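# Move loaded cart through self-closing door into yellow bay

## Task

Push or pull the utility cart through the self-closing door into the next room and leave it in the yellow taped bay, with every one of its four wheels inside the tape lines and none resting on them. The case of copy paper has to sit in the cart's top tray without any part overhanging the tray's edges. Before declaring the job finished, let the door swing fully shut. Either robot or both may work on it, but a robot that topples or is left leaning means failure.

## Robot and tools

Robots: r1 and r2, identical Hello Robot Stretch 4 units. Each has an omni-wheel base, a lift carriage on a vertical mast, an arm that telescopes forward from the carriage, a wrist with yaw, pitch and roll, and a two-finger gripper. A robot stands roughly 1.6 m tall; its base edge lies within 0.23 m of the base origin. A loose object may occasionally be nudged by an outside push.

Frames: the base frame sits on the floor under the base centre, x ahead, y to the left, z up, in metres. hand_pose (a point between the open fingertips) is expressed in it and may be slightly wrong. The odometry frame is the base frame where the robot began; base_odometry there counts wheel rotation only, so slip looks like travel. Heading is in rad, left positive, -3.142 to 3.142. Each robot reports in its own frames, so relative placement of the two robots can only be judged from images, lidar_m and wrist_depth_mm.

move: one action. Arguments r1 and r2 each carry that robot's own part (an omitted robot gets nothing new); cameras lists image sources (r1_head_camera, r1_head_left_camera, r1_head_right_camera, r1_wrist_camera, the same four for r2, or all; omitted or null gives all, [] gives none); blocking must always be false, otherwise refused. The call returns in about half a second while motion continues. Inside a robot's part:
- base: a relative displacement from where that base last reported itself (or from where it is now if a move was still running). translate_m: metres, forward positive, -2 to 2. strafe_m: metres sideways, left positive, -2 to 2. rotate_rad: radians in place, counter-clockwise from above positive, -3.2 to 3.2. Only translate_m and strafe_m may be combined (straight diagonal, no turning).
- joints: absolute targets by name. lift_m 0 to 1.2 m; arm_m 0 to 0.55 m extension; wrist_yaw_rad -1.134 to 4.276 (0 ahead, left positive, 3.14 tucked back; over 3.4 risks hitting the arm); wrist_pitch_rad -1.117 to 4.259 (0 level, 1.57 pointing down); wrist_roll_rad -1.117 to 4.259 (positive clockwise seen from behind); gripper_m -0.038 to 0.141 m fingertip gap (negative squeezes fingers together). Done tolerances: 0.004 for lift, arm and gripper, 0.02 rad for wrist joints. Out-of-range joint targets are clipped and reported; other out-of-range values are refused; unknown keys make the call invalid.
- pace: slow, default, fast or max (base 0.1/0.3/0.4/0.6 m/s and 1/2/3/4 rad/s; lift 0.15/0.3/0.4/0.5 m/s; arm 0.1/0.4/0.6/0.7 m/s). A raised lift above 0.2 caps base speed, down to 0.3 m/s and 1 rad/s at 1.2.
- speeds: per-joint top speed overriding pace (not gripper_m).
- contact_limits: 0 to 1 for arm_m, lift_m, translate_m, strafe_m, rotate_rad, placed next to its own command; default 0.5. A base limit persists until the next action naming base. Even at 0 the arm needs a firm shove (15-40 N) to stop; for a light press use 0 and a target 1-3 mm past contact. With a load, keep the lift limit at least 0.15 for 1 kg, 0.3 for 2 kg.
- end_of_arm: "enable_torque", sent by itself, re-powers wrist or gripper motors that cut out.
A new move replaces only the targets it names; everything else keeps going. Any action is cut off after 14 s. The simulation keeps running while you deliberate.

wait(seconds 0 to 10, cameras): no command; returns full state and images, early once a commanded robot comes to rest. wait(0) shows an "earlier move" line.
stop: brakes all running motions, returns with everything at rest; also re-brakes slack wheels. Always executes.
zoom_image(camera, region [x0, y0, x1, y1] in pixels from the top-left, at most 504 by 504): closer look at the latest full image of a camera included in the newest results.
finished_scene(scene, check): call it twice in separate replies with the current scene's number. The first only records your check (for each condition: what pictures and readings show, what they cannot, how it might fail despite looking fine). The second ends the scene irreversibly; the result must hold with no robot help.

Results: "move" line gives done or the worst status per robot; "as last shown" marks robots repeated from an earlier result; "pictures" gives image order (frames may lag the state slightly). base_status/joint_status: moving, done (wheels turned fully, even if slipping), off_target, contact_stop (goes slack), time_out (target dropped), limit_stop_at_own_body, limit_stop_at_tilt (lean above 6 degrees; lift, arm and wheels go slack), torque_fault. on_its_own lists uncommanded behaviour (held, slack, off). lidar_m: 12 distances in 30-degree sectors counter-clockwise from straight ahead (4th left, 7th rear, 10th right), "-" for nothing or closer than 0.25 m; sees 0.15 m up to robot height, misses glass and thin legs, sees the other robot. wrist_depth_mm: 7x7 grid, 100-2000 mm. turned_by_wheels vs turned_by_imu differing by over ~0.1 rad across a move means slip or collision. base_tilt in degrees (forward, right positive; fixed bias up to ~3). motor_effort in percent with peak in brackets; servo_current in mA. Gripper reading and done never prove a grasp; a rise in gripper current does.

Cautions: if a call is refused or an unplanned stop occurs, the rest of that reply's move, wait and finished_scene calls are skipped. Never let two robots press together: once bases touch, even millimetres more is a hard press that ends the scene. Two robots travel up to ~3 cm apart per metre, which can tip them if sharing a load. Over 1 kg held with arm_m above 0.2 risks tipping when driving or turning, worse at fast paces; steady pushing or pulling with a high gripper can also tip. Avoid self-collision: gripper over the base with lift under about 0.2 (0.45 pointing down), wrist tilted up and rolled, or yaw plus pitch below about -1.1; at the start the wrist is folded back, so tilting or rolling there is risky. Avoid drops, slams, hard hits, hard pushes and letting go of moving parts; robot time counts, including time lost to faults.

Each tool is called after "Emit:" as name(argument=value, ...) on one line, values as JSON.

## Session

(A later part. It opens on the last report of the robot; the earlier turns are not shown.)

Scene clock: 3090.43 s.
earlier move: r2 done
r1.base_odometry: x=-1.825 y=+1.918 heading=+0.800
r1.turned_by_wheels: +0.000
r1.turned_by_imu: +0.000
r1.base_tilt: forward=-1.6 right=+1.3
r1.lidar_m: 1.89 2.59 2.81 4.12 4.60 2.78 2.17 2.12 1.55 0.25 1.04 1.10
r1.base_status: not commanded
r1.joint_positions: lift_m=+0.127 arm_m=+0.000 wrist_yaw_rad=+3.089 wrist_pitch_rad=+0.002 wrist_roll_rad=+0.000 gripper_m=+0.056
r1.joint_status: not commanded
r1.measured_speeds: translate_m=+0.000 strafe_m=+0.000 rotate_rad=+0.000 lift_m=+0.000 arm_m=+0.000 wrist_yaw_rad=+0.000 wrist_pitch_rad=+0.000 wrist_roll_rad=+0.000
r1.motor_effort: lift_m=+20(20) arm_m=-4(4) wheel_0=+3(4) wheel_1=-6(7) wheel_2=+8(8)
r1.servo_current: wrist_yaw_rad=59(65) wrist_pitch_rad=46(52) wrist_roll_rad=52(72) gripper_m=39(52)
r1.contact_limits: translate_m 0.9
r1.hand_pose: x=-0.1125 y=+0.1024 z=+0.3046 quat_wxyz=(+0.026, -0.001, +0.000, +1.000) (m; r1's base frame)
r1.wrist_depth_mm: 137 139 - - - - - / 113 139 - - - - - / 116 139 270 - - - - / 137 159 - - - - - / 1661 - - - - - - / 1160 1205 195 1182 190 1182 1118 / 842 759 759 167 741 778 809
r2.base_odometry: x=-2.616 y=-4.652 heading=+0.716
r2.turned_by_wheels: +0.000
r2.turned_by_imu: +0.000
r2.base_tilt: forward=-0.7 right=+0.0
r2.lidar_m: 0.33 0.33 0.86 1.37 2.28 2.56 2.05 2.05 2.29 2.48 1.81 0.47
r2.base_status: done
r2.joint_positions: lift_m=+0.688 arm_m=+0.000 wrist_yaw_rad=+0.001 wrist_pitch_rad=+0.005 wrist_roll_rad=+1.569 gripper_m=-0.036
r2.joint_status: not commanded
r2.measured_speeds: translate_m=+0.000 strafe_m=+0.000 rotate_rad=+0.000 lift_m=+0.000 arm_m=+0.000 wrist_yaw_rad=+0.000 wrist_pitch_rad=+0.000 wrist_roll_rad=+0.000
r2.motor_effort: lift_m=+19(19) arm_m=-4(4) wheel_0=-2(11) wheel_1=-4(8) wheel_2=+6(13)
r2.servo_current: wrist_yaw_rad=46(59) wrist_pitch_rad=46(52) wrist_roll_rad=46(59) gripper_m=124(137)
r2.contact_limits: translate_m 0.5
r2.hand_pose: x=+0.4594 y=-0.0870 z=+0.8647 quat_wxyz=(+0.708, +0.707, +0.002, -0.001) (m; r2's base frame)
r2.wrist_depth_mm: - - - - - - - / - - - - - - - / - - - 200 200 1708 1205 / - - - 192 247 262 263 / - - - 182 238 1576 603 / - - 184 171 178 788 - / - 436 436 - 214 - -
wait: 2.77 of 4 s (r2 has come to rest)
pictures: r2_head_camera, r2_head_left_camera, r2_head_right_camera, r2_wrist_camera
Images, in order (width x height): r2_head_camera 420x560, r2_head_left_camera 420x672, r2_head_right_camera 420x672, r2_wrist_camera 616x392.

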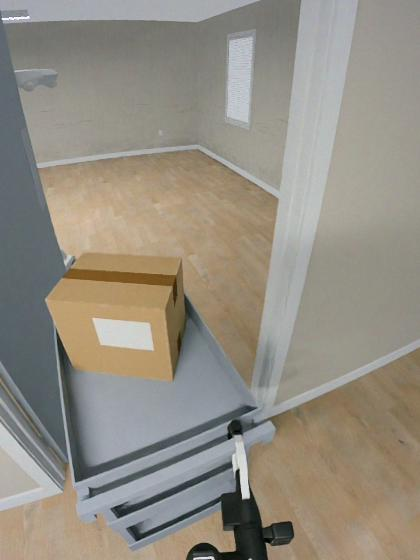

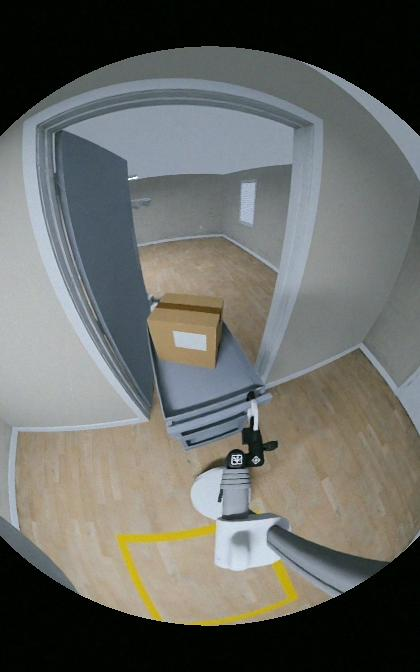

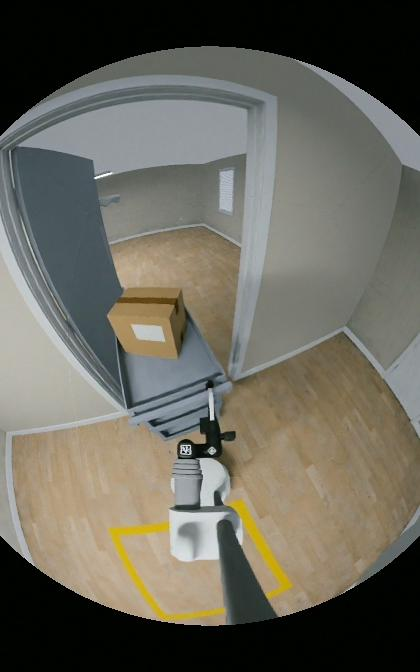

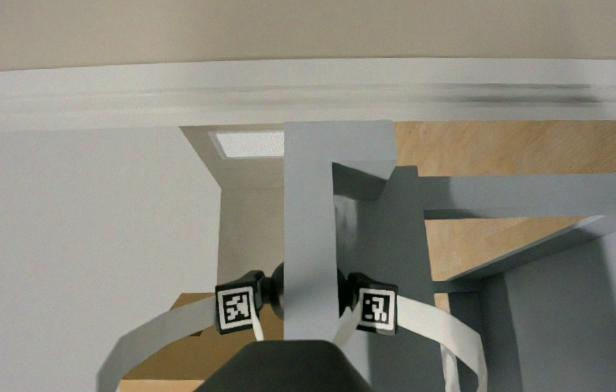

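Emit:
move(blocking=false, r2={"base": {"translate_m": -0.287, "strafe_m": -0.085}, "pace": "slow", "contact_limits": {"translate_m": 0.5}}, cameras=[])

Emit:
wait(seconds=5, cameras=["r2_head_left_camera", "r2_head_right_camera", "r2_wrist_camera"])

Scene clock: 3113.30 s.
move: r2 moving
r1.base_odometry: x=-1.825 y=+1.918 heading=+0.800
r1.turned_by_wheels: +0.000
r1.turned_by_imu: +0.000
r1.base_tilt: forward=-1.6 right=+1.2
r1.lidar_m: 1.87 2.59 2.82 4.13 4.59 2.74 2.18 2.10 1.54 0.25 1.06 1.15
r1.base_status: not commanded
r1.joint_positions: lift_m=+0.127 arm_m=+0.000 wrist_yaw_rad=+3.089 wrist_pitch_rad=+0.002 wrist_roll_rad=+0.000 gripper_m=+0.056
r1.joint_status: not commanded
r1.measured_speeds: translate_m=+0.000 strafe_m=+0.000 rotate_rad=+0.000 lift_m=+0.000 arm_m=+0.000 wrist_yaw_rad=+0.000 wrist_pitch_rad=+0.000 wrist_roll_rad=+0.000
r1.motor_effort: lift_m=+20(20) arm_m=-4(4) wheel_0=+4(4) wheel_1=-6(7) wheel_2=+8(8)
r1.servo_current: wrist_yaw_rad=33(65) wrist_pitch_rad=39(46) wrist_roll_rad=65(65) gripper_m=39(52)
r1.contact_limits: translate_m 0.9
r1.hand_pose: x=-0.1125 y=+0.1024 z=+0.3046 quat_wxyz=(+0.026, -0.001, +0.000, +1.000) (m; r1's base frame)
r1.wrist_depth_mm: 137 138 - - - - - / 112 139 - - - - - / 116 139 270 - - - - / 137 159 - - - - - / 1661 - - - - - - / 1182 1205 195 1182 191 1160 1160 / 842 759 750 167 741 778 831
r2.base_odometry: x=-2.623 y=-4.663 heading=+0.716
r2.turned_by_wheels: +0.000
r2.turned_by_imu: +0.001
r2.base_tilt: forward=-0.6 right=+0.1
r2.lidar_m: 0.34 0.32 0.87 1.41 2.26 2.49 2.05 2.03 2.28 2.46 1.83 0.46
r2.base_status: translate_m moving; strafe_m moving
r2.joint_positions: lift_m=+0.688 arm_m=+0.000 wrist_yaw_rad=+0.003 wrist_pitch_rad=+0.005 wrist_roll_rad=+1.569 gripper_m=-0.036
r2.joint_status: not commanded
r2.measured_speeds: translate_m=-0.049 strafe_m=-0.014 rotate_rad=-0.002 lift_m=+0.000 arm_m=+0.000 wrist_yaw_rad=+0.008 wrist_pitch_rad=+0.000 wrist_roll_rad=+0.000
r2.motor_effort: lift_m=+19(19) arm_m=-4(4) wheel_0=-2(6) wheel_1=-8(9) wheel_2=+12(13)
r2.servo_current: wrist_yaw_rad=39(52) wrist_pitch_rad=46(52) wrist_roll_rad=52(59) gripper_m=124(130)
r2.contact_limits: translate_m 0.5
r2.hand_pose: x=+0.4595 y=-0.0867 z=+0.8647 quat_wxyz=(+0.708, +0.707, +0.003, -0.001) (m; r2's base frame)
r2.wrist_depth_mm: - - - - - - - / - - - - - - - / - - - 199 199 1708 1182 / - - - 191 246 262 262 / - - - 182 238 1661 - / - - 184 171 178 788 - / - 436 436 - 215 - -
pictures: none
No camera images: "cameras" was empty.

Scene clock: 3117.03 s.
earlier move: r2 done
r1.base_odometry: x=-1.825 y=+1.918 heading=+0.800
r1.turned_by_wheels: +0.000
r1.turned_by_imu: +0.000
r1.base_tilt: forward=-1.6 right=+1.3
r1.lidar_m: 1.89 2.61 2.81 4.12 4.61 2.78 2.17 2.13 1.55 0.25 1.36 1.38
r1.base_status: not commanded
r1.joint_positions: lift_m=+0.127 arm_m=+0.000 wrist_yaw_rad=+3.089 wrist_pitch_rad=+0.002 wrist_roll_rad=+0.000 gripper_m=+0.056
r1.joint_status: not commanded
r1.measured_speeds: translate_m=+0.000 strafe_m=+0.000 rotate_rad=+0.000 lift_m=+0.000 arm_m=+0.000 wrist_yaw_rad=+0.000 wrist_pitch_rad=+0.000 wrist_roll_rad=+0.000
r1.motor_effort: lift_m=+20(20) arm_m=-4(4) wheel_0=+3(4) wheel_1=-7(7) wheel_2=+8(8)
r1.servo_current: wrist_yaw_rad=59(72) wrist_pitch_rad=52(59) wrist_roll_rad=52(72) gripper_m=46(52)
r1.contact_limits: translate_m 0.9
r1.hand_pose: x=-0.1125 y=+0.1024 z=+0.3046 quat_wxyz=(+0.026, -0.001, +0.000, +1.000) (m; r1's base frame)
r1.wrist_depth_mm: 137 138 - - - - - / 112 139 - - - - - / 116 139 270 - - - - / 137 159 - - - - - / 1661 - - - - - - / 1229 1205 194 1182 190 1160 1138 / 831 750 750 167 741 768 820
r2.base_odometry: x=-2.776 y=-4.904 heading=+0.716
r2.turned_by_wheels: +0.000
r2.turned_by_imu: +0.001
r2.base_tilt: forward=-0.7 right=+0.0
r2.lidar_m: 0.31 0.28 1.18 1.94 2.24 2.15 1.76 1.73 1.95 2.48 2.47 0.49
r2.base_status: done
r2.joint_positions: lift_m=+0.688 arm_m=+0.000 wrist_yaw_rad=+0.006 wrist_pitch_rad=+0.005 wrist_roll_rad=+1.569 gripper_m=-0.036
r2.joint_status: not commanded
r2.measured_speeds: translate_m=+0.000 strafe_m=+0.000 rotate_rad=+0.000 lift_m=+0.000 arm_m=+0.000 wrist_yaw_rad=+0.000 wrist_pitch_rad=+0.000 wrist_roll_rad=+0.000
r2.motor_effort: lift_m=+19(19) arm_m=-4(4) wheel_0=-2(6) wheel_1=-5(9) wheel_2=+6(16)
r2.servo_current: wrist_yaw_rad=52(65) wrist_pitch_rad=46(59) wrist_roll_rad=52(59) gripper_m=124(137)
r2.contact_limits: translate_m 0.5
r2.hand_pose: x=+0.4598 y=-0.0856 z=+0.8647 quat_wxyz=(+0.708, +0.707, +0.004, +0.000) (m; r2's base frame)
r2.wrist_depth_mm: - - - - - - - / - - - - - - - / - - - 208 208 - - / - - - 239 255 265 267 / - - - 185 242 1708 1118 / - - 185 167 178 640 - / - - 477 - 213 - -
wait: 3.73 of 5 s (r2 has come to rest)
pictures: r2_head_left_camera, r2_head_right_camera, r2_wrist_camera
Images, in order (width x height): r2_head_left_camera 420x672, r2_head_right_camera 420x672, r2_wrist_camera 616x392.

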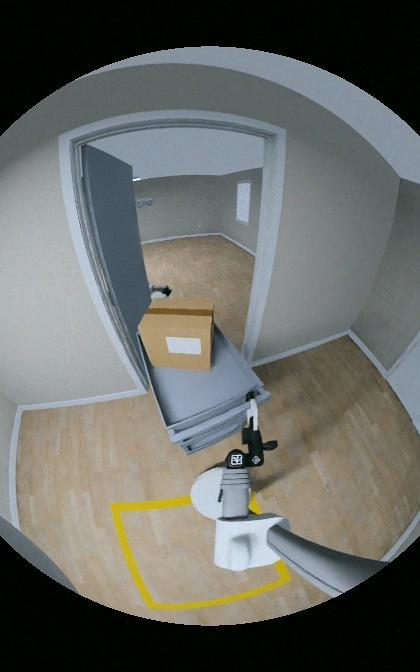

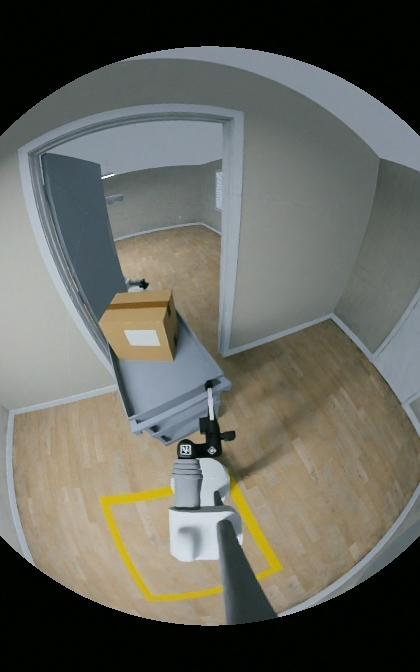

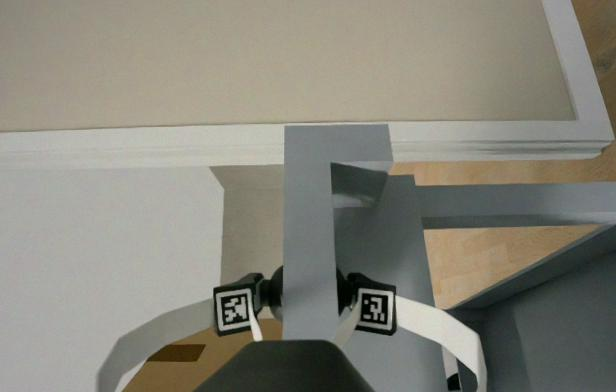

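Emit:
move(blocking=false, r2={"base": {"translate_m": -0.1135, "strafe_m": -0.039}, "pace": "slow", "contact_limits": {"translate_m": 0.5}}, cameras=[])

Emit:
wait(seconds=4, cameras=[])

Emit:
move(blocking=false, r2={"base": {"translate_m": -0.45, "strafe_m": -0.03}, "pace": "slow", "contact_limits": {"translate_m": 0.5}}, cameras=[])

Emit:
wait(seconds=8, cameras=["r2_head_camera", "r2_head_left_camera", "r2_head_right_camera", "r2_wrist_camera"])

Scene clock: 3156.30 s.
move: r2 moving
r1.base_odometry: x=-1.825 y=+1.918 heading=+0.800
r1.turned_by_wheels: +0.000
r1.turned_by_imu: +0.000
r1.base_tilt: forward=-1.6 right=+1.2
r1.lidar_m: 1.87 2.59 2.82 4.17 4.60 2.77 2.17 2.12 1.55 0.25 1.38 1.37
r1.base_status: not commanded
r1.joint_positions: lift_m=+0.127 arm_m=+0.000 wrist_yaw_rad=+3.089 wrist_pitch_rad=+0.002 wrist_roll_rad=+0.000 gripper_m=+0.056
r1.joint_status: not commanded
r1.measured_speeds: translate_m=+0.000 strafe_m=+0.000 rotate_rad=+0.000 lift_m=+0.000 arm_m=+0.000 wrist_yaw_rad=+0.000 wrist_pitch_rad=+0.000 wrist_roll_rad=+0.000
r1.motor_effort: lift_m=+20(20) arm_m=-4(4) wheel_0=+3(4) wheel_1=-7(7) wheel_2=+8(8)
r1.servo_current: wrist_yaw_rad=52(65) wrist_pitch_rad=39(46) wrist_roll_rad=46(52) gripper_m=46(46)
r1.contact_limits: translate_m 0.9
r1.hand_pose: x=-0.1125 y=+0.1024 z=+0.3046 quat_wxyz=(+0.026, -0.001, +0.000, +1.000) (m; r1's base frame)
r1.wrist_depth_mm: 136 138 - - - - - / 112 139 - - - - - / 117 139 270 - - - - / 137 159 - - - - - / 1661 - - - - - - / 1182 1205 195 1182 190 1160 1098 / 854 750 750 167 741 778 809
r2.base_odometry: x=-2.783 y=-4.916 heading=+0.717
r2.turned_by_wheels: +0.000
r2.turned_by_imu: +0.001
r2.base_tilt: forward=-0.7 right=+0.1
r2.lidar_m: 0.32 0.29 1.19 1.93 2.25 2.17 1.73 1.73 1.95 2.49 2.43 0.45
r2.base_status: translate_m moving; strafe_m moving
r2.joint_positions: lift_m=+0.688 arm_m=+0.000 wrist_yaw_rad=+0.006 wrist_pitch_rad=+0.005 wrist_roll_rad=+1.569 gripper_m=-0.036
r2.joint_status: not commanded
r2.measured_speeds: translate_m=-0.049 strafe_m=-0.017 rotate_rad=-0.002 lift_m=+0.000 arm_m=+0.000 wrist_yaw_rad=+0.000 wrist_pitch_rad=+0.000 wrist_roll_rad=+0.000
r2.motor_effort: lift_m=+19(19) arm_m=-4(4) wheel_0=-1(9) wheel_1=-6(9) wheel_2=+13(14)
r2.servo_current: wrist_yaw_rad=65(65) wrist_pitch_rad=46(52) wrist_roll_rad=59(59) gripper_m=124(130)
r2.contact_limits: translate_m 0.5
r2.hand_pose: x=+0.4598 y=-0.0856 z=+0.8647 quat_wxyz=(+0.708, +0.707, +0.004, +0.000) (m; r2's base frame)
r2.wrist_depth_mm: - - - - - - - / - - - - - - - / - - - 208 209 - - / - - - 226 256 266 268 / - - - 185 241 1708 1160 / - - 186 168 178 676 - / - - 477 - 213 - -
pictures: none
No camera images: "cameras" was empty.

Scene clock: 3158.23 s.
earlier move: r2 done
r1.base_odometry: x=-1.825 y=+1.918 heading=+0.800
r1.turned_by_wheels: +0.000
r1.turned_by_imu: +0.000
r1.base_tilt: forward=-1.6 right=+1.3
r1.lidar_m: 1.87 2.60 2.82 4.12 4.60 2.75 2.17 2.11 1.53 0.25 1.48 1.38
r1.base_status: not commanded
r1.joint_positions: lift_m=+0.127 arm_m=+0.000 wrist_yaw_rad=+3.089 wrist_pitch_rad=+0.002 wrist_roll_rad=+0.000 gripper_m=+0.056
r1.joint_status: not commanded
r1.measured_speeds: translate_m=+0.000 strafe_m=+0.000 rotate_rad=+0.000 lift_m=+0.000 arm_m=+0.000 wrist_yaw_rad=+0.000 wrist_pitch_rad=+0.000 wrist_roll_rad=+0.000
r1.motor_effort: lift_m=+20(20) arm_m=-4(4) wheel_0=+4(4) wheel_1=-7(7) wheel_2=+8(8)
r1.servo_current: wrist_yaw_rad=65(65) wrist_pitch_rad=39(52) wrist_roll_rad=46(59) gripper_m=46(46)
r1.contact_limits: translate_m 0.9
r1.hand_pose: x=-0.1125 y=+0.1024 z=+0.3046 quat_wxyz=(+0.026, -0.001, +0.000, +1.000) (m; r1's base frame)
r1.wrist_depth_mm: 137 138 - - - - - / 112 139 - - - - - / 116 139 270 - - - - / 137 159 - - - - - / 1708 - - - - - - / 1182 1160 195 1205 191 1160 1118 / 854 750 759 166 732 768 820
r2.base_odometry: x=-2.836 y=-5.008 heading=+0.717
r2.turned_by_wheels: +0.000
r2.turned_by_imu: +0.001
r2.base_tilt: forward=-0.6 right=+0.1
r2.lidar_m: 0.30 0.27 1.32 2.11 2.25 2.00 1.63 1.63 1.80 2.47 2.47 0.48
r2.base_status: done
r2.joint_positions: lift_m=+0.688 arm_m=+0.000 wrist_yaw_rad=+0.006 wrist_pitch_rad=+0.005 wrist_roll_rad=+1.569 gripper_m=-0.036
r2.joint_status: not commanded
r2.measured_speeds: translate_m=+0.000 strafe_m=+0.000 rotate_rad=+0.000 lift_m=+0.000 arm_m=+0.000 wrist_yaw_rad=+0.000 wrist_pitch_rad=+0.000 wrist_roll_rad=+0.000
r2.motor_effort: lift_m=+19(19) arm_m=-3(4) wheel_0=-1(9) wheel_1=-4(9) wheel_2=+9(14)
r2.servo_current: wrist_yaw_rad=65(65) wrist_pitch_rad=46(52) wrist_roll_rad=39(65) gripper_m=124(137)
r2.contact_limits: translate_m 0.5
r2.hand_pose: x=+0.4598 y=-0.0856 z=+0.8647 quat_wxyz=(+0.708, +0.707, +0.004, +0.000) (m; r2's base frame)
r2.wrist_depth_mm: - - - - - - 1160 / - - - - - - 1138 / - - - 213 212 - 1078 / - - - 216 255 270 268 / - - - 186 242 1618 1118 / - - 186 167 179 647 - / - - 508 - 211 - -
wait: 1.93 of 4 s (r2 has come to rest)
pictures: none
No camera images: "cameras" was empty.

Scene clock: 3158.73 s.
move: r2 moving
r1.base_odometry: x=-1.825 y=+1.918 heading=+0.800
r1.turned_by_wheels: +0.000
r1.turned_by_imu: +0.000
r1.base_tilt: forward=-1.6 right=+1.3
r1.lidar_m: 1.90 2.58 2.79 4.13 4.60 2.77 2.17 2.11 1.52 0.25 1.47 1.40
r1.base_status: not commanded
r1.joint_positions: lift_m=+0.127 arm_m=+0.000 wrist_yaw_rad=+3.089 wrist_pitch_rad=+0.002 wrist_roll_rad=+0.000 gripper_m=+0.056
r1.joint_status: not commanded
r1.measured_speeds: translate_m=+0.000 strafe_m=+0.000 rotate_rad=+0.000 lift_m=+0.000 arm_m=+0.000 wrist_yaw_rad=+0.000 wrist_pitch_rad=+0.000 wrist_roll_rad=+0.000
r1.motor_effort: lift_m=+20(20) arm_m=-4(4) wheel_0=+4(4) wheel_1=-6(7) wheel_2=+8(8)
r1.servo_current: wrist_yaw_rad=46(65) wrist_pitch_rad=39(46) wrist_roll_rad=59(59) gripper_m=39(46)
r1.contact_limits: translate_m 0.9
r1.hand_pose: x=-0.1125 y=+0.1024 z=+0.3046 quat_wxyz=(+0.026, -0.001, +0.000, +1.000) (m; r1's base frame)
r1.wrist_depth_mm: 137 138 - - - - - / 112 139 - - - - - / 116 139 270 - - - - / 137 159 - - - - - / 1661 - - - - - - / 1182 1205 194 1182 191 1182 1138 / 842 750 759 167 750 778 809
r2.base_odometry: x=-2.845 y=-5.017 heading=+0.717
r2.turned_by_wheels: +0.000
r2.turned_by_imu: +0.000
r2.base_tilt: forward=-0.7 right=+0.1
r2.lidar_m: 0.32 0.28 1.32 2.12 2.27 1.97 1.63 1.60 1.82 2.46 2.45 0.46
r2.base_status: translate_m moving; strafe_m moving
r2.joint_positions: lift_m=+0.688 arm_m=+0.000 wrist_yaw_rad=+0.006 wrist_pitch_rad=+0.005 wrist_roll_rad=+1.569 gripper_m=-0.036
r2.joint_status: not commanded
r2.measured_speeds: translate_m=-0.049 strafe_m=-0.004 rotate_rad=+0.002 lift_m=+0.000 arm_m=+0.000 wrist_yaw_rad=+0.000 wrist_pitch_rad=+0.000 wrist_roll_rad=+0.000
r2.motor_effort: lift_m=+19(19) arm_m=-3(4) wheel_0=-5(5) wheel_1=-7(8) wheel_2=+12(14)
r2.servo_current: wrist_yaw_rad=52(65) wrist_pitch_rad=39(52) wrist_roll_rad=39(59) gripper_m=124(124)
r2.contact_limits: translate_m 0.5
r2.hand_pose: x=+0.4598 y=-0.0856 z=+0.8647 quat_wxyz=(+0.708, +0.707, +0.004, +0.000) (m; r2's base frame)
r2.wrist_depth_mm: - - - - - - 1138 / - - - - - - 1118 / - - - 213 213 - 1078 / - - - 216 255 268 270 / - - - 185 242 1618 1118 / - - 186 167 180 654 - / - - 500 - 212 - -
pictures: none
No camera images: "cameras" was empty.

Scene clock: 3164.03 s.
earlier move: r2 done
r1.base_odometry: x=-1.825 y=+1.918 heading=+0.800
r1.turned_by_wheels: +0.000
r1.turned_by_imu: +0.000
r1.base_tilt: forward=-1.6 right=+1.3
r1.lidar_m: 1.88 2.61 2.82 4.17 4.60 2.79 2.15 2.12 1.53 0.25 1.89 1.38
r1.base_status: not commanded
r1.joint_positions: lift_m=+0.127 arm_m=+0.000 wrist_yaw_rad=+3.089 wrist_pitch_rad=+0.002 wrist_roll_rad=+0.000 gripper_m=+0.056
r1.joint_status: not commanded
r1.measured_speeds: translate_m=+0.000 strafe_m=+0.000 rotate_rad=+0.000 lift_m=+0.000 arm_m=+0.000 wrist_yaw_rad=+0.000 wrist_pitch_rad=+0.000 wrist_roll_rad=+0.000
r1.motor_effort: lift_m=+20(20) arm_m=-4(4) wheel_0=+4(4) wheel_1=-6(7) wheel_2=+8(8)
r1.servo_current: wrist_yaw_rad=46(72) wrist_pitch_rad=39(46) wrist_roll_rad=52(65) gripper_m=46(52)
r1.contact_limits: translate_m 0.9
r1.hand_pose: x=-0.1125 y=+0.1024 z=+0.3046 quat_wxyz=(+0.026, -0.001, +0.000, +1.000) (m; r1's base frame)
r1.wrist_depth_mm: 137 138 - - - - - / 112 139 - - - - - / 116 139 270 - - - - / 137 159 - - - - - / 1661 - - - - - - / 1205 1205 194 1205 190 1160 1138 / 842 750 750 167 750 788 820
r2.base_odometry: x=-3.156 y=-5.326 heading=+0.716
r2.turned_by_wheels: -0.001
r2.turned_by_imu: +0.000
r2.base_tilt: forward=-0.7 right=+0.1
r2.lidar_m: 0.29 0.30 1.81 2.16 2.11 1.48 1.21 1.19 1.32 2.13 2.56 0.47
r2.base_status: done
r2.joint_positions: lift_m=+0.688 arm_m=+0.000 wrist_yaw_rad=+0.001 wrist_pitch_rad=+0.005 wrist_roll_rad=+1.569 gripper_m=-0.036
r2.joint_status: not commanded
r2.measured_speeds: translate_m=+0.000 strafe_m=+0.000 rotate_rad=+0.000 lift_m=+0.000 arm_m=+0.000 wrist_yaw_rad=+0.000 wrist_pitch_rad=+0.000 wrist_roll_rad=+0.000
r2.motor_effort: lift_m=+19(19) arm_m=-3(4) wheel_0=-6(11) wheel_1=-6(9) wheel_2=+4(14)
r2.servo_current: wrist_yaw_rad=33(65) wrist_pitch_rad=39(52) wrist_roll_rad=52(65) gripper_m=124(130)
r2.contact_limits: translate_m 0.5
r2.hand_pose: x=+0.4594 y=-0.0871 z=+0.8647 quat_wxyz=(+0.708, +0.707, +0.002, -0.001) (m; r2's base frame)
r2.wrist_depth_mm: - - - - - 1576 1160 / - - - - - 1499 1160 / - - - 209 209 1499 1182 / 1537 - - 199 256 267 271 / - - - 183 241 1708 1205 / - - 185 166 179 640 - / - - 488 - 212 - -
wait: 5.30 of 8 s (r2 has come to rest)
pictures: r2_head_camera, r2_head_left_camera, r2_head_right_camera, r2_wrist_camera
Images, in order (width x height): r2_head_camera 420x560, r2_head_left_camera 420x672, r2_head_right_camera 420x672, r2_wrist_camera 616x392.

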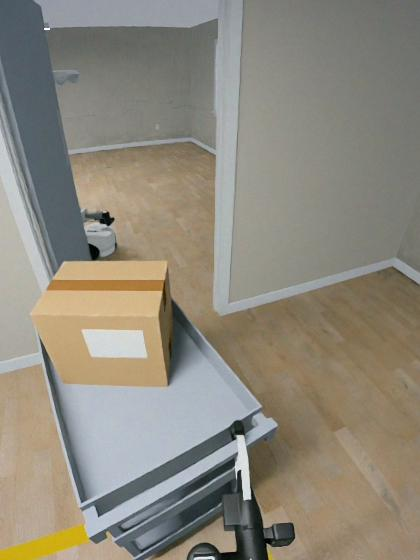

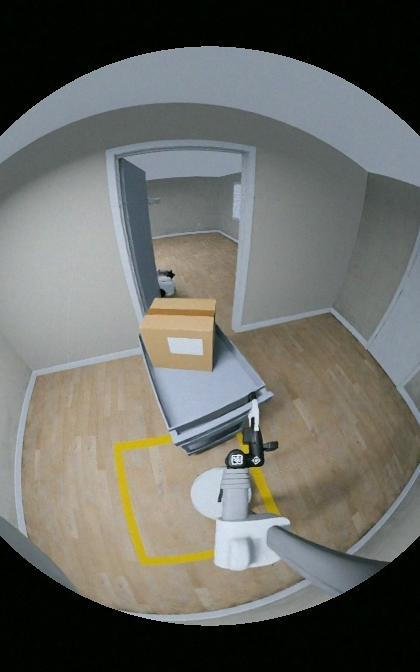

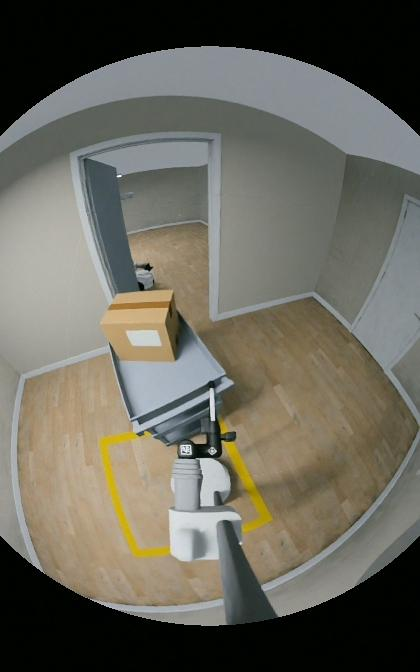

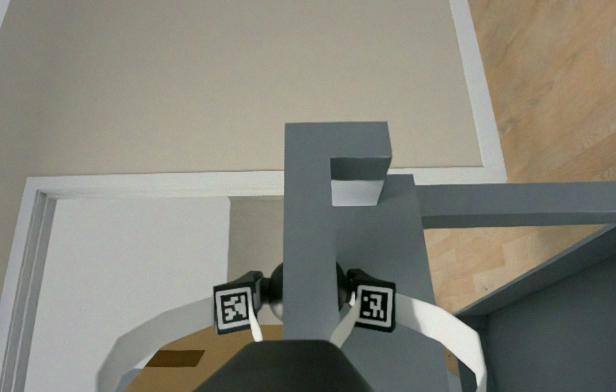

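Emit:
move(blocking=false, r2={"base": {"translate_m": -0.48, "strafe_m": -0.02}, "pace": "slow", "contact_limits": {"translate_m": 0.5}}, cameras=[])

Emit:
wait(seconds=8, cameras=["r2_head_camera", "r2_head_left_camera", "r2_head_right_camera", "r2_wrist_camera"])

Scene clock: 3192.40 s.
move: r2 moving
r1.base_odometry: x=-1.825 y=+1.918 heading=+0.800
r1.turned_by_wheels: +0.000
r1.turned_by_imu: +0.000
r1.base_tilt: forward=-1.6 right=+1.2
r1.lidar_m: 1.86 2.58 2.82 4.14 4.62 2.75 2.17 2.11 1.52 0.25 1.92 1.41
r1.base_status: not commanded
r1.joint_positions: lift_m=+0.127 arm_m=+0.000 wrist_yaw_rad=+3.089 wrist_pitch_rad=+0.002 wrist_roll_rad=+0.000 gripper_m=+0.056
r1.joint_status: not commanded
r1.measured_speeds: translate_m=+0.000 strafe_m=+0.000 rotate_rad=+0.000 lift_m=+0.000 arm_m=+0.000 wrist_yaw_rad=+0.000 wrist_pitch_rad=+0.000 wrist_roll_rad=+0.000
r1.motor_effort: lift_m=+20(20) arm_m=-4(4) wheel_0=+4(4) wheel_1=-6(7) wheel_2=+8(8)
r1.servo_current: wrist_yaw_rad=52(65) wrist_pitch_rad=52(52) wrist_roll_rad=46(65) gripper_m=39(46)
r1.contact_limits: translate_m 0.9
r1.hand_pose: x=-0.1125 y=+0.1024 z=+0.3046 quat_wxyz=(+0.026, -0.001, +0.000, +1.000) (m; r1's base frame)
r1.wrist_depth_mm: 136 138 - - - - - / 112 139 - - - - - / 116 139 270 - - - - / 137 159 - - - - - / 1661 - - - - - - / 1182 1182 195 1205 191 1182 1138 / 842 759 750 167 741 768 820
r2.base_odometry: x=-3.165 y=-5.334 heading=+0.716
r2.turned_by_wheels: +0.000
r2.turned_by_imu: +0.000
r2.base_tilt: forward=-0.7 right=+0.1
r2.lidar_m: 0.30 0.29 1.80 2.16 2.14 1.48 1.20 1.18 1.36 2.09 2.56 0.45
r2.base_status: translate_m moving; strafe_m moving
r2.joint_positions: lift_m=+0.688 arm_m=+0.000 wrist_yaw_rad=+0.001 wrist_pitch_rad=+0.005 wrist_roll_rad=+1.569 gripper_m=-0.036
r2.joint_status: not commanded
r2.measured_speeds: translate_m=-0.050 strafe_m=-0.002 rotate_rad=-0.001 lift_m=+0.000 arm_m=+0.000 wrist_yaw_rad=+0.000 wrist_pitch_rad=+0.000 wrist_roll_rad=+0.000
r2.motor_effort: lift_m=+19(19) arm_m=-3(4) wheel_0=-8(10) wheel_1=-6(9) wheel_2=+12(12)
r2.servo_current: wrist_yaw_rad=39(52) wrist_pitch_rad=46(46) wrist_roll_rad=59(59) gripper_m=124(130)
r2.contact_limits: translate_m 0.5
r2.hand_pose: x=+0.4594 y=-0.0871 z=+0.8647 quat_wxyz=(+0.708, +0.707, +0.002, -0.001) (m; r2's base frame)
r2.wrist_depth_mm: - - - - - 1537 1160 / - - - - - 1576 1205 / - - - 209 208 1499 1182 / 1499 - - 199 256 267 271 / - - - 184 240 1756 1205 / - - 185 167 179 640 - / - - 477 - 212 - -
pictures: none
No camera images: "cameras" was empty.

Scene clock: 3198.00 s.
earlier move: r2 done
r1.base_odometry: x=-1.825 y=+1.918 heading=+0.800
r1.turned_by_wheels: +0.000
r1.turned_by_imu: +0.000
r1.base_tilt: forward=-1.6 right=+1.3
r1.lidar_m: 1.87 2.61 2.78 4.12 4.61 2.80 2.16 2.13 1.55 0.25 2.35 1.40
r1.base_status: not commanded
r1.joint_positions: lift_m=+0.127 arm_m=+0.000 wrist_yaw_rad=+3.089 wrist_pitch_rad=+0.002 wrist_roll_rad=+0.000 gripper_m=+0.056
r1.joint_status: not commanded
r1.measured_speeds: translate_m=+0.000 strafe_m=+0.000 rotate_rad=+0.000 lift_m=+0.000 arm_m=+0.000 wrist_yaw_rad=+0.000 wrist_pitch_rad=+0.000 wrist_roll_rad=+0.000
r1.motor_effort: lift_m=+20(20) arm_m=-4(4) wheel_0=+3(4) wheel_1=-6(7) wheel_2=+8(8)
r1.servo_current: wrist_yaw_rad=46(78) wrist_pitch_rad=46(52) wrist_roll_rad=52(65) gripper_m=39(52)
r1.contact_limits: translate_m 0.9
r1.hand_pose: x=-0.1125 y=+0.1024 z=+0.3046 quat_wxyz=(+0.026, -0.001, +0.000, +1.000) (m; r1's base frame)
r1.wrist_depth_mm: 136 138 - - - - - / 112 139 - - - - - / 116 139 270 - - - - / 137 160 - - - - - / 1618 - - - - - - / 1182 1205 195 1205 191 1182 1118 / 842 750 750 167 750 778 809
r2.base_odometry: x=-3.505 y=-5.656 heading=+0.716
r2.turned_by_wheels: +0.000
r2.turned_by_imu: +0.000
r2.base_tilt: forward=-0.7 right=+0.1
r2.lidar_m: 0.32 0.30 2.29 2.00 1.75 0.90 0.72 0.73 0.80 1.33 2.75 0.48
r2.base_status: done
r2.joint_positions: lift_m=+0.688 arm_m=+0.000 wrist_yaw_rad=+0.001 wrist_pitch_rad=+0.005 wrist_roll_rad=+1.569 gripper_m=-0.036
r2.joint_status: not commanded
r2.measured_speeds: translate_m=+0.000 strafe_m=+0.000 rotate_rad=+0.000 lift_m=+0.000 arm_m=+0.000 wrist_yaw_rad=+0.000 wrist_pitch_rad=+0.000 wrist_roll_rad=+0.000
r2.motor_effort: lift_m=+19(19) arm_m=-3(4) wheel_0=-7(11) wheel_1=-4(9) wheel_2=+5(12)
r2.servo_current: wrist_yaw_rad=59(59) wrist_pitch_rad=46(52) wrist_roll_rad=52(65) gripper_m=117(137)
r2.contact_limits: translate_m 0.5
r2.hand_pose: x=+0.4593 y=-0.0873 z=+0.8647 quat_wxyz=(+0.708, +0.707, +0.002, -0.002) (m; r2's base frame)
r2.wrist_depth_mm: - - - - - 1756 1182 / - - - - - 1661 1182 / - - - 203 203 1756 1205 / - - - 193 247 263 262 / 1863 - - 181 238 1576 569 / 1808 - 184 169 178 148 - / 1756 445 442 - 213 - -
wait: 5.60 of 8 s (r2 has come to rest)
pictures: r2_head_camera, r2_head_left_camera, r2_head_right_camera, r2_wrist_camera
Images, in order (width x height): r2_head_camera 420x560, r2_head_left_camera 420x672, r2_head_right_camera 420x672, r2_wrist_camera 616x392.

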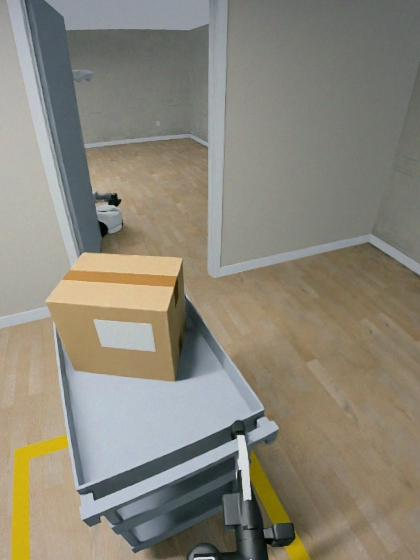

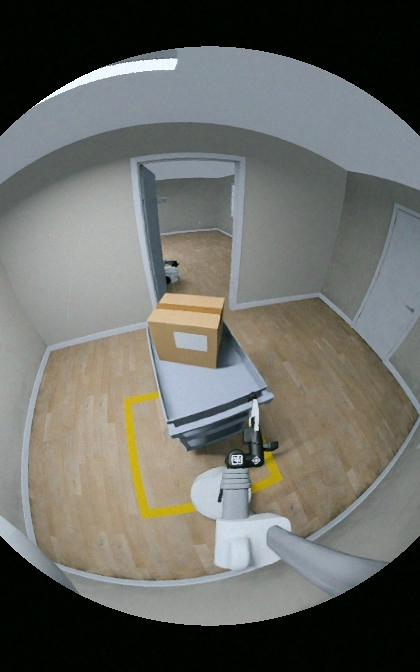

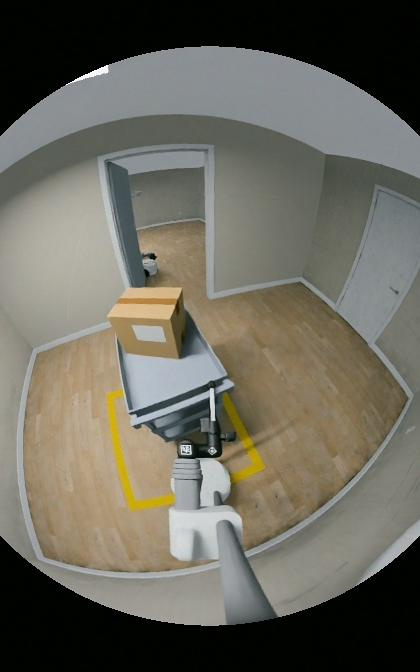

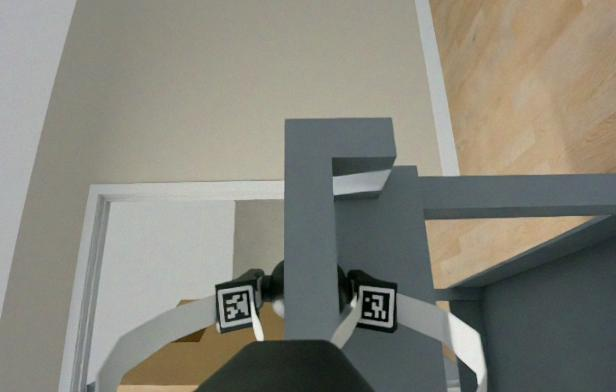

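Emit:
move(blocking=false, r2={"base": {"translate_m": -0.215, "strafe_m": 0.02}, "pace": "slow", "contact_limits": {"translate_m": 0.5}}, cameras=[])

Emit:
wait(seconds=5, cameras=["r2_head_camera", "r2_head_left_camera", "r2_head_right_camera"])

Scene clock: 3225.20 s.
move: r2 moving
r1.base_odometry: x=-1.825 y=+1.918 heading=+0.800
r1.turned_by_wheels: +0.000
r1.turned_by_imu: +0.000
r1.base_tilt: forward=-1.6 right=+1.3
r1.lidar_m: 1.89 2.61 2.78 4.16 4.58 2.76 2.17 2.13 1.54 0.25 2.35 1.39
r1.base_status: not commanded
r1.joint_positions: lift_m=+0.127 arm_m=+0.000 wrist_yaw_rad=+3.089 wrist_pitch_rad=+0.002 wrist_roll_rad=+0.000 gripper_m=+0.056
r1.joint_status: not commanded
r1.measured_speeds: translate_m=+0.000 strafe_m=+0.000 rotate_rad=+0.000 lift_m=+0.000 arm_m=+0.000 wrist_yaw_rad=+0.000 wrist_pitch_rad=+0.000 wrist_roll_rad=+0.000
r1.motor_effort: lift_m=+20(20) arm_m=-4(4) wheel_0=+4(4) wheel_1=-6(7) wheel_2=+8(8)
r1.servo_current: wrist_yaw_rad=46(52) wrist_pitch_rad=39(46) wrist_roll_rad=59(65) gripper_m=46(46)
r1.contact_limits: translate_m 0.9
r1.hand_pose: x=-0.1125 y=+0.1024 z=+0.3046 quat_wxyz=(+0.026, -0.001, +0.000, +1.000) (m; r1's base frame)
r1.wrist_depth_mm: 137 138 - - - - - / 112 139 - - - - - / 116 140 270 - - - - / 137 159 - - - - - / 1661 - - - - - - / 1160 1205 195 1182 191 1205 1160 / 842 750 759 167 741 778 820
r2.base_odometry: x=-3.515 y=-5.663 heading=+0.715
r2.turned_by_wheels: +0.000
r2.turned_by_imu: +0.000
r2.base_tilt: forward=-0.7 right=+0.1
r2.lidar_m: 0.33 0.32 2.33 2.01 1.74 0.90 0.74 0.72 0.80 1.31 2.70 0.44
r2.base_status: translate_m moving; strafe_m moving
r2.joint_positions: lift_m=+0.688 arm_m=+0.000 wrist_yaw_rad=+0.001 wrist_pitch_rad=+0.005 wrist_roll_rad=+1.569 gripper_m=-0.036
r2.joint_status: not commanded
r2.measured_speeds: translate_m=-0.048 strafe_m=+0.005 rotate_rad=+0.001 lift_m=+0.000 arm_m=+0.000 wrist_yaw_rad=+0.000 wrist_pitch_rad=+0.000 wrist_roll_rad=+0.000
r2.motor_effort: lift_m=+19(19) arm_m=-3(4) wheel_0=-5(12) wheel_1=-8(8) wheel_2=+9(11)
r2.servo_current: wrist_yaw_rad=33(46) wrist_pitch_rad=39(46) wrist_roll_rad=39(59) gripper_m=130(130)
r2.contact_limits: translate_m 0.5
r2.hand_pose: x=+0.4593 y=-0.0873 z=+0.8647 quat_wxyz=(+0.708, +0.707, +0.002, -0.002) (m; r2's base frame)
r2.wrist_depth_mm: - - - - - 1661 1160 / - - - - - 1708 1182 / - - - 203 202 1708 1205 / - - - 193 248 260 262 / 1921 - - 181 238 1618 580 / 1808 - 185 169 178 778 - / 1808 442 442 - 213 - -
pictures: none
No camera images: "cameras" was empty.

Scene clock: 3228.13 s.
earlier move: r2 done
r1.base_odometry: x=-1.825 y=+1.918 heading=+0.800
r1.turned_by_wheels: +0.000
r1.turned_by_imu: +0.000
r1.base_tilt: forward=-1.6 right=+1.3
r1.lidar_m: 1.90 2.59 2.80 4.12 4.60 2.78 2.18 2.12 1.52 0.25 2.55 1.40
r1.base_status: not commanded
r1.joint_positions: lift_m=+0.127 arm_m=+0.000 wrist_yaw_rad=+3.089 wrist_pitch_rad=+0.002 wrist_roll_rad=+0.000 gripper_m=+0.056
r1.joint_status: not commanded
r1.measured_speeds: translate_m=+0.000 strafe_m=+0.000 rotate_rad=+0.000 lift_m=+0.000 arm_m=+0.000 wrist_yaw_rad=+0.000 wrist_pitch_rad=+0.000 wrist_roll_rad=+0.000
r1.motor_effort: lift_m=+20(20) arm_m=-4(4) wheel_0=+4(4) wheel_1=-7(7) wheel_2=+8(8)
r1.servo_current: wrist_yaw_rad=52(65) wrist_pitch_rad=46(52) wrist_roll_rad=52(65) gripper_m=39(52)
r1.contact_limits: translate_m 0.9
r1.hand_pose: x=-0.1125 y=+0.1024 z=+0.3046 quat_wxyz=(+0.026, -0.001, +0.000, +1.000) (m; r1's base frame)
r1.wrist_depth_mm: 136 138 - - - - - / 112 139 - - - - - / 116 139 271 - - - - / 137 159 - - - - - / 1708 - - - - - - / 1205 1205 194 1205 191 1160 1118 / 854 750 750 167 741 778 809
r2.base_odometry: x=-3.680 y=-5.781 heading=+0.715
r2.turned_by_wheels: +0.000
r2.turned_by_imu: +0.000
r2.base_tilt: forward=-0.7 right=+0.1
r2.lidar_m: 0.34 0.32 2.37 1.93 1.31 0.69 0.56 0.53 0.62 0.96 2.84 0.44
r2.base_status: done
r2.joint_positions: lift_m=+0.688 arm_m=+0.000 wrist_yaw_rad=-0.001 wrist_pitch_rad=+0.005 wrist_roll_rad=+1.569 gripper_m=-0.036
r2.joint_status: not commanded
r2.measured_speeds: translate_m=+0.000 strafe_m=+0.000 rotate_rad=+0.000 lift_m=+0.000 arm_m=+0.000 wrist_yaw_rad=+0.000 wrist_pitch_rad=+0.000 wrist_roll_rad=+0.000
r2.motor_effort: lift_m=+19(19) arm_m=-3(4) wheel_0=-6(15) wheel_1=-4(8) wheel_2=+4(11)
r2.servo_current: wrist_yaw_rad=46(65) wrist_pitch_rad=39(59) wrist_roll_rad=46(65) gripper_m=130(130)
r2.contact_limits: translate_m 0.5
r2.hand_pose: x=+0.4592 y=-0.0877 z=+0.8647 quat_wxyz=(+0.708, +0.707, +0.001, -0.002) (m; r2's base frame)
r2.wrist_depth_mm: - - - - - 1661 1160 / - - - - - 1708 1205 / - - - 195 197 1708 1205 / - - - 188 245 257 258 / - - - 179 236 1618 - / - - 184 169 178 788 - / 1921 418 424 - 216 - -
wait: 2.93 of 5 s (r2 has come to rest)
pictures: r2_head_camera, r2_head_left_camera, r2_head_right_camera
Images, in order (width x height): r2_head_camera 420x560, r2_head_left_camera 420x672, r2_head_right_camera 420x672.

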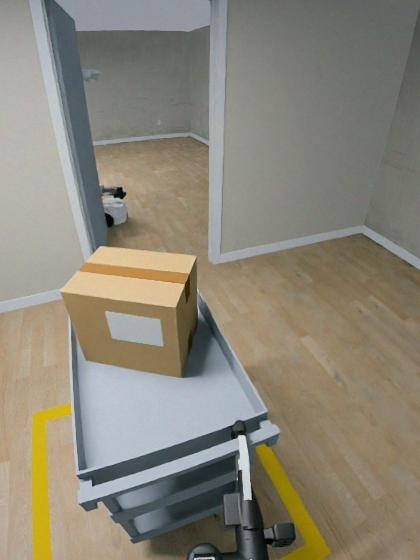

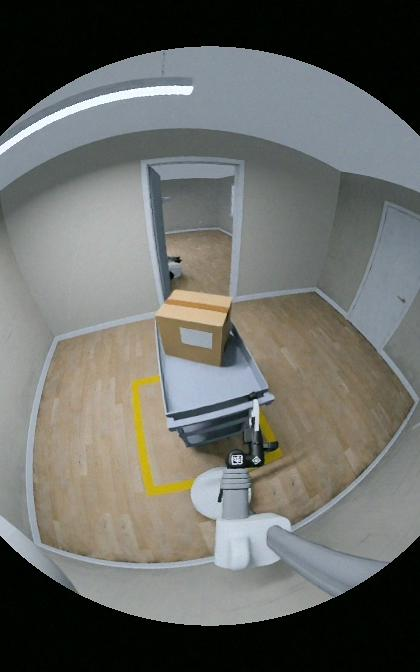

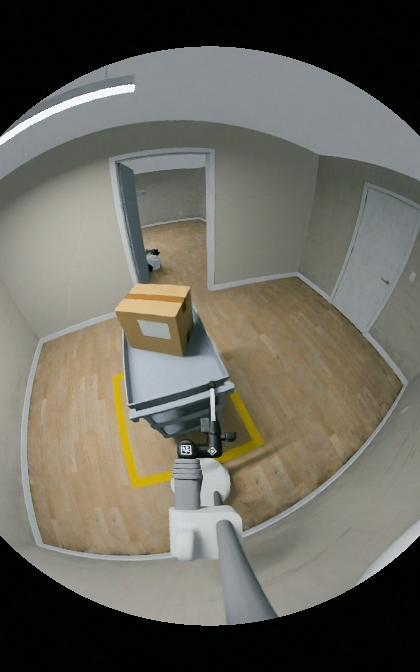

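Emit:
move(blocking=false, r2={"base": {"translate_m": -0.127, "strafe_m": -0.034}, "pace": "slow", "contact_limits": {"translate_m": 0.5}}, cameras=[])

Emit:
wait(seconds=5, cameras=["r2_head_camera", "r2_head_left_camera", "r2_head_right_camera", "r2_wrist_camera", "r1_head_left_camera", "r1_head_right_camera"])

Scene clock: 3298.77 s.
move: r2 moving
r1.base_odometry: x=-1.825 y=+1.918 heading=+0.800
r1.turned_by_wheels: +0.000
r1.turned_by_imu: +0.000
r1.base_tilt: forward=-1.6 right=+1.3
r1.lidar_m: 1.87 2.61 2.81 4.11 4.60 2.76 2.15 2.12 1.54 0.25 2.55 1.40
r1.base_status: not commanded
r1.joint_positions: lift_m=+0.127 arm_m=+0.000 wrist_yaw_rad=+3.089 wrist_pitch_rad=+0.002 wrist_roll_rad=+0.000 gripper_m=+0.056
r1.joint_status: not commanded
r1.measured_speeds: translate_m=+0.000 strafe_m=+0.000 rotate_rad=+0.000 lift_m=+0.000 arm_m=+0.000 wrist_yaw_rad=+0.000 wrist_pitch_rad=+0.000 wrist_roll_rad=+0.000
r1.motor_effort: lift_m=+20(20) arm_m=-4(4) wheel_0=+3(4) wheel_1=-7(7) wheel_2=+8(8)
r1.servo_current: wrist_yaw_rad=39(65) wrist_pitch_rad=33(46) wrist_roll_rad=39(65) gripper_m=39(46)
r1.contact_limits: translate_m 0.9
r1.hand_pose: x=-0.1125 y=+0.1024 z=+0.3046 quat_wxyz=(+0.026, -0.001, +0.000, +1.000) (m; r1's base frame)
r1.wrist_depth_mm: 136 138 - - - - - / 113 139 - - - - - / 116 140 271 - - - - / 137 159 - - - - - / 1618 - - - - - - / 1205 1182 195 1182 191 1160 1118 / 842 750 759 167 741 778 820
r2.base_odometry: x=-3.687 y=-5.792 heading=+0.715
r2.turned_by_wheels: +0.000
r2.turned_by_imu: +0.000
r2.base_tilt: forward=-0.7 right=+0.1
r2.lidar_m: 0.34 0.33 2.33 1.92 1.28 0.67 0.54 0.53 0.59 0.95 2.83 0.46
r2.base_status: translate_m moving; strafe_m moving
r2.joint_positions: lift_m=+0.688 arm_m=+0.000 wrist_yaw_rad=-0.001 wrist_pitch_rad=+0.005 wrist_roll_rad=+1.569 gripper_m=-0.036
r2.joint_status: not commanded
r2.measured_speeds: translate_m=-0.050 strafe_m=-0.013 rotate_rad=-0.003 lift_m=+0.000 arm_m=+0.000 wrist_yaw_rad=+0.000 wrist_pitch_rad=+0.000 wrist_roll_rad=+0.000
r2.motor_effort: lift_m=+19(19) arm_m=-4(4) wheel_0=-11(11) wheel_1=-8(8) wheel_2=+9(11)
r2.servo_current: wrist_yaw_rad=46(59) wrist_pitch_rad=39(52) wrist_roll_rad=46(52) gripper_m=124(130)
r2.contact_limits: translate_m 0.5
r2.hand_pose: x=+0.4592 y=-0.0877 z=+0.8647 quat_wxyz=(+0.708, +0.707, +0.001, -0.002) (m; r2's base frame)
r2.wrist_depth_mm: - - - - - 1708 1160 / - - - - - 1708 1160 / - - - 195 193 1756 1205 / - - - 187 245 257 257 / - - - 179 235 1537 - / - - 183 170 178 778 - / 1921 421 424 - 217 - -
pictures: none
No camera images: "cameras" was empty.

Scene clock: 3300.83 s.
earlier move: r2 done
r1.base_odometry: x=-1.825 y=+1.918 heading=+0.800
r1.turned_by_wheels: +0.000
r1.turned_by_imu: +0.000
r1.base_tilt: forward=-1.6 right=+1.3
r1.lidar_m: 1.86 2.60 2.81 4.16 4.61 2.77 2.17 2.11 1.52 0.25 2.64 1.39
r1.base_status: not commanded
r1.joint_positions: lift_m=+0.127 arm_m=+0.000 wrist_yaw_rad=+3.089 wrist_pitch_rad=+0.002 wrist_roll_rad=+0.000 gripper_m=+0.056
r1.joint_status: not commanded
r1.measured_speeds: translate_m=+0.000 strafe_m=+0.000 rotate_rad=+0.000 lift_m=+0.000 arm_m=+0.000 wrist_yaw_rad=+0.000 wrist_pitch_rad=+0.000 wrist_roll_rad=+0.000
r1.motor_effort: lift_m=+20(20) arm_m=-4(4) wheel_0=+4(4) wheel_1=-7(7) wheel_2=+8(8)
r1.servo_current: wrist_yaw_rad=33(65) wrist_pitch_rad=46(52) wrist_roll_rad=65(65) gripper_m=46(52)
r1.contact_limits: translate_m 0.9
r1.hand_pose: x=-0.1125 y=+0.1024 z=+0.3046 quat_wxyz=(+0.026, -0.001, +0.000, +1.000) (m; r1's base frame)
r1.wrist_depth_mm: 136 138 - - - - - / 112 139 - - - - - / 116 139 270 - - - - / 137 159 - - - - - / 1618 - - - - - - / 1182 1205 195 1182 190 1160 1160 / 854 750 750 167 741 778 820
r2.base_odometry: x=-3.753 y=-5.890 heading=+0.715
r2.turned_by_wheels: +0.000
r2.turned_by_imu: +0.001
r2.base_tilt: forward=-0.7 right=+0.1
r2.lidar_m: 0.33 0.33 2.33 1.90 1.00 0.50 0.41 0.39 0.46 0.73 2.83 0.46
r2.base_status: done
r2.joint_positions: lift_m=+0.688 arm_m=+0.000 wrist_yaw_rad=+0.005 wrist_pitch_rad=+0.005 wrist_roll_rad=+1.569 gripper_m=-0.036
r2.joint_status: not commanded
r2.measured_speeds: translate_m=+0.000 strafe_m=+0.000 rotate_rad=+0.000 lift_m=+0.000 arm_m=+0.000 wrist_yaw_rad=+0.000 wrist_pitch_rad=+0.000 wrist_roll_rad=+0.000
r2.motor_effort: lift_m=+19(19) arm_m=-4(4) wheel_0=-2(11) wheel_1=-4(9) wheel_2=+8(13)
r2.servo_current: wrist_yaw_rad=59(65) wrist_pitch_rad=39(52) wrist_roll_rad=52(59) gripper_m=124(130)
r2.contact_limits: translate_m 0.5
r2.hand_pose: x=+0.4597 y=-0.0860 z=+0.8647 quat_wxyz=(+0.708, +0.707, +0.004, +0.000) (m; r2's base frame)
r2.wrist_depth_mm: - - - - - 1661 1182 / - - - - - 1708 1182 / - - - 194 193 1708 1182 / - - - 187 243 257 256 / - - - 177 235 1576 - / - - 184 170 179 778 - / - 421 427 - 220 - -
wait: 2.07 of 5 s (r2 has come to rest)
pictures: r1_head_left_camera, r1_head_right_camera, r2_head_camera, r2_head_left_camera, r2_head_right_camera, r2_wrist_camera
Images, in order (width x height): r1_head_left_camera 420x672, r1_head_right_camera 420x672, r2_head_camera 420x560, r2_head_left_camera 420x672, r2_head_right_camera 420x672, r2_wrist_camera 616x392.

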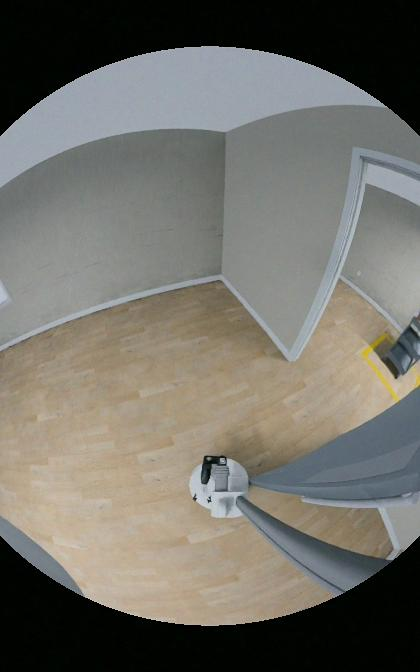

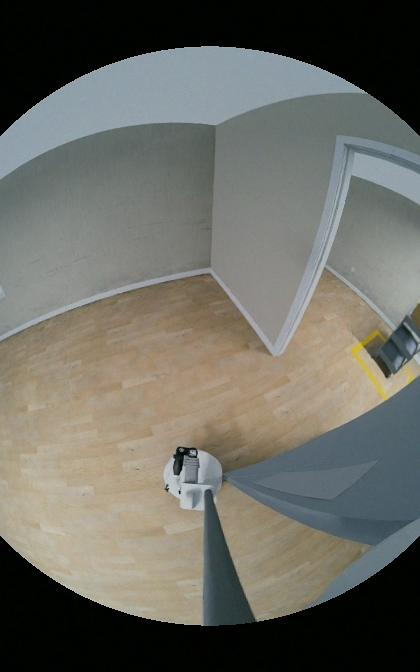

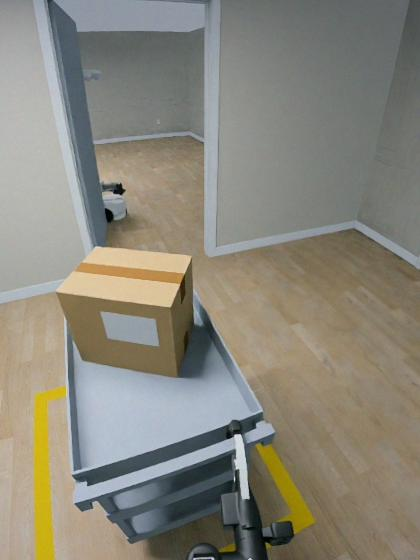

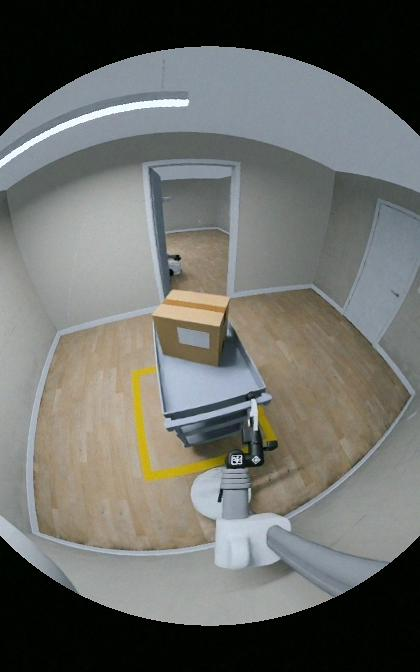

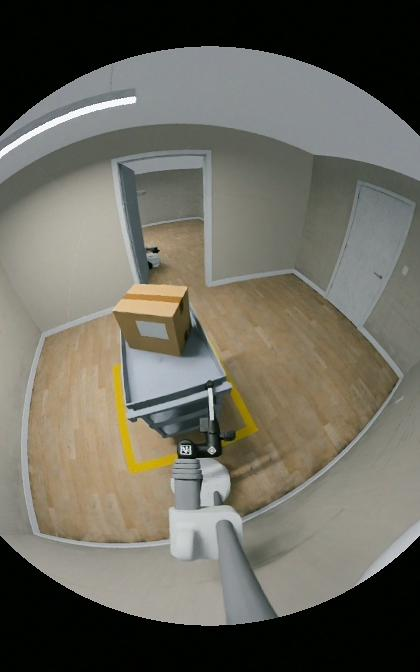

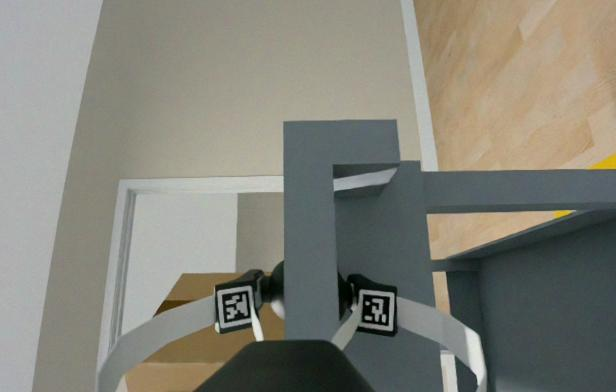

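Emit:
zoom_image(camera="r1_head_right_camera", region=[330, 300, 420, 410])

Emit:
zoom_image(camera="r1_head_left_camera", region=[340, 300, 420, 410])

Emit:
zoom_image(camera="r2_head_right_camera", region=[90, 270, 290, 500])

Emit:
zoom_image(camera="r2_head_left_camera", region=[110, 270, 310, 500])

Scaled by 4.582 from the camera's 420x672 image, which has a finer 600x960 frame.

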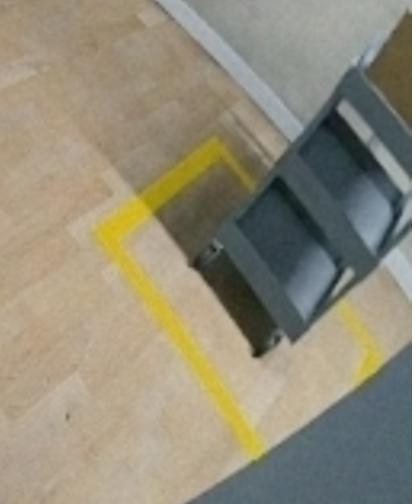

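Scaled by 4.582 from the camera's 420x672 image, which has a finer 600x960 frame.

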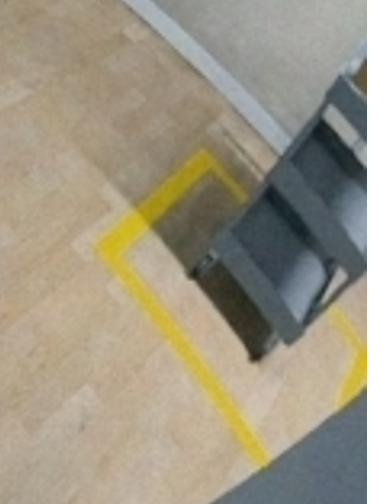

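Scaled by 2.191 from the camera's 420x672 image, which has a finer 600x960 frame.

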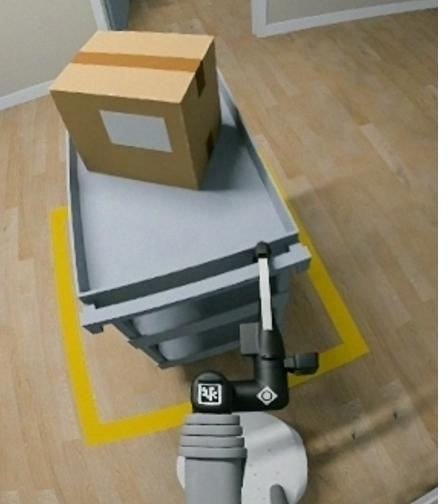

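Scaled by 2.191 from the camera's 420x672 image, which has a finer 600x960 frame.

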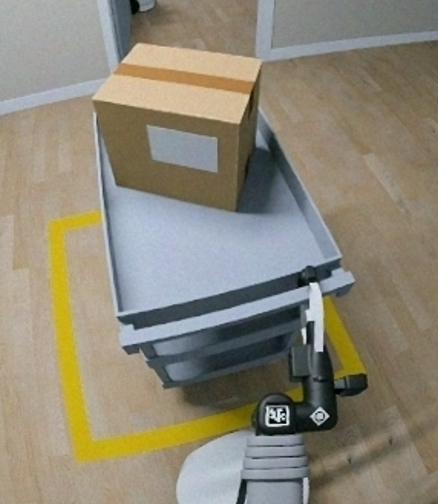

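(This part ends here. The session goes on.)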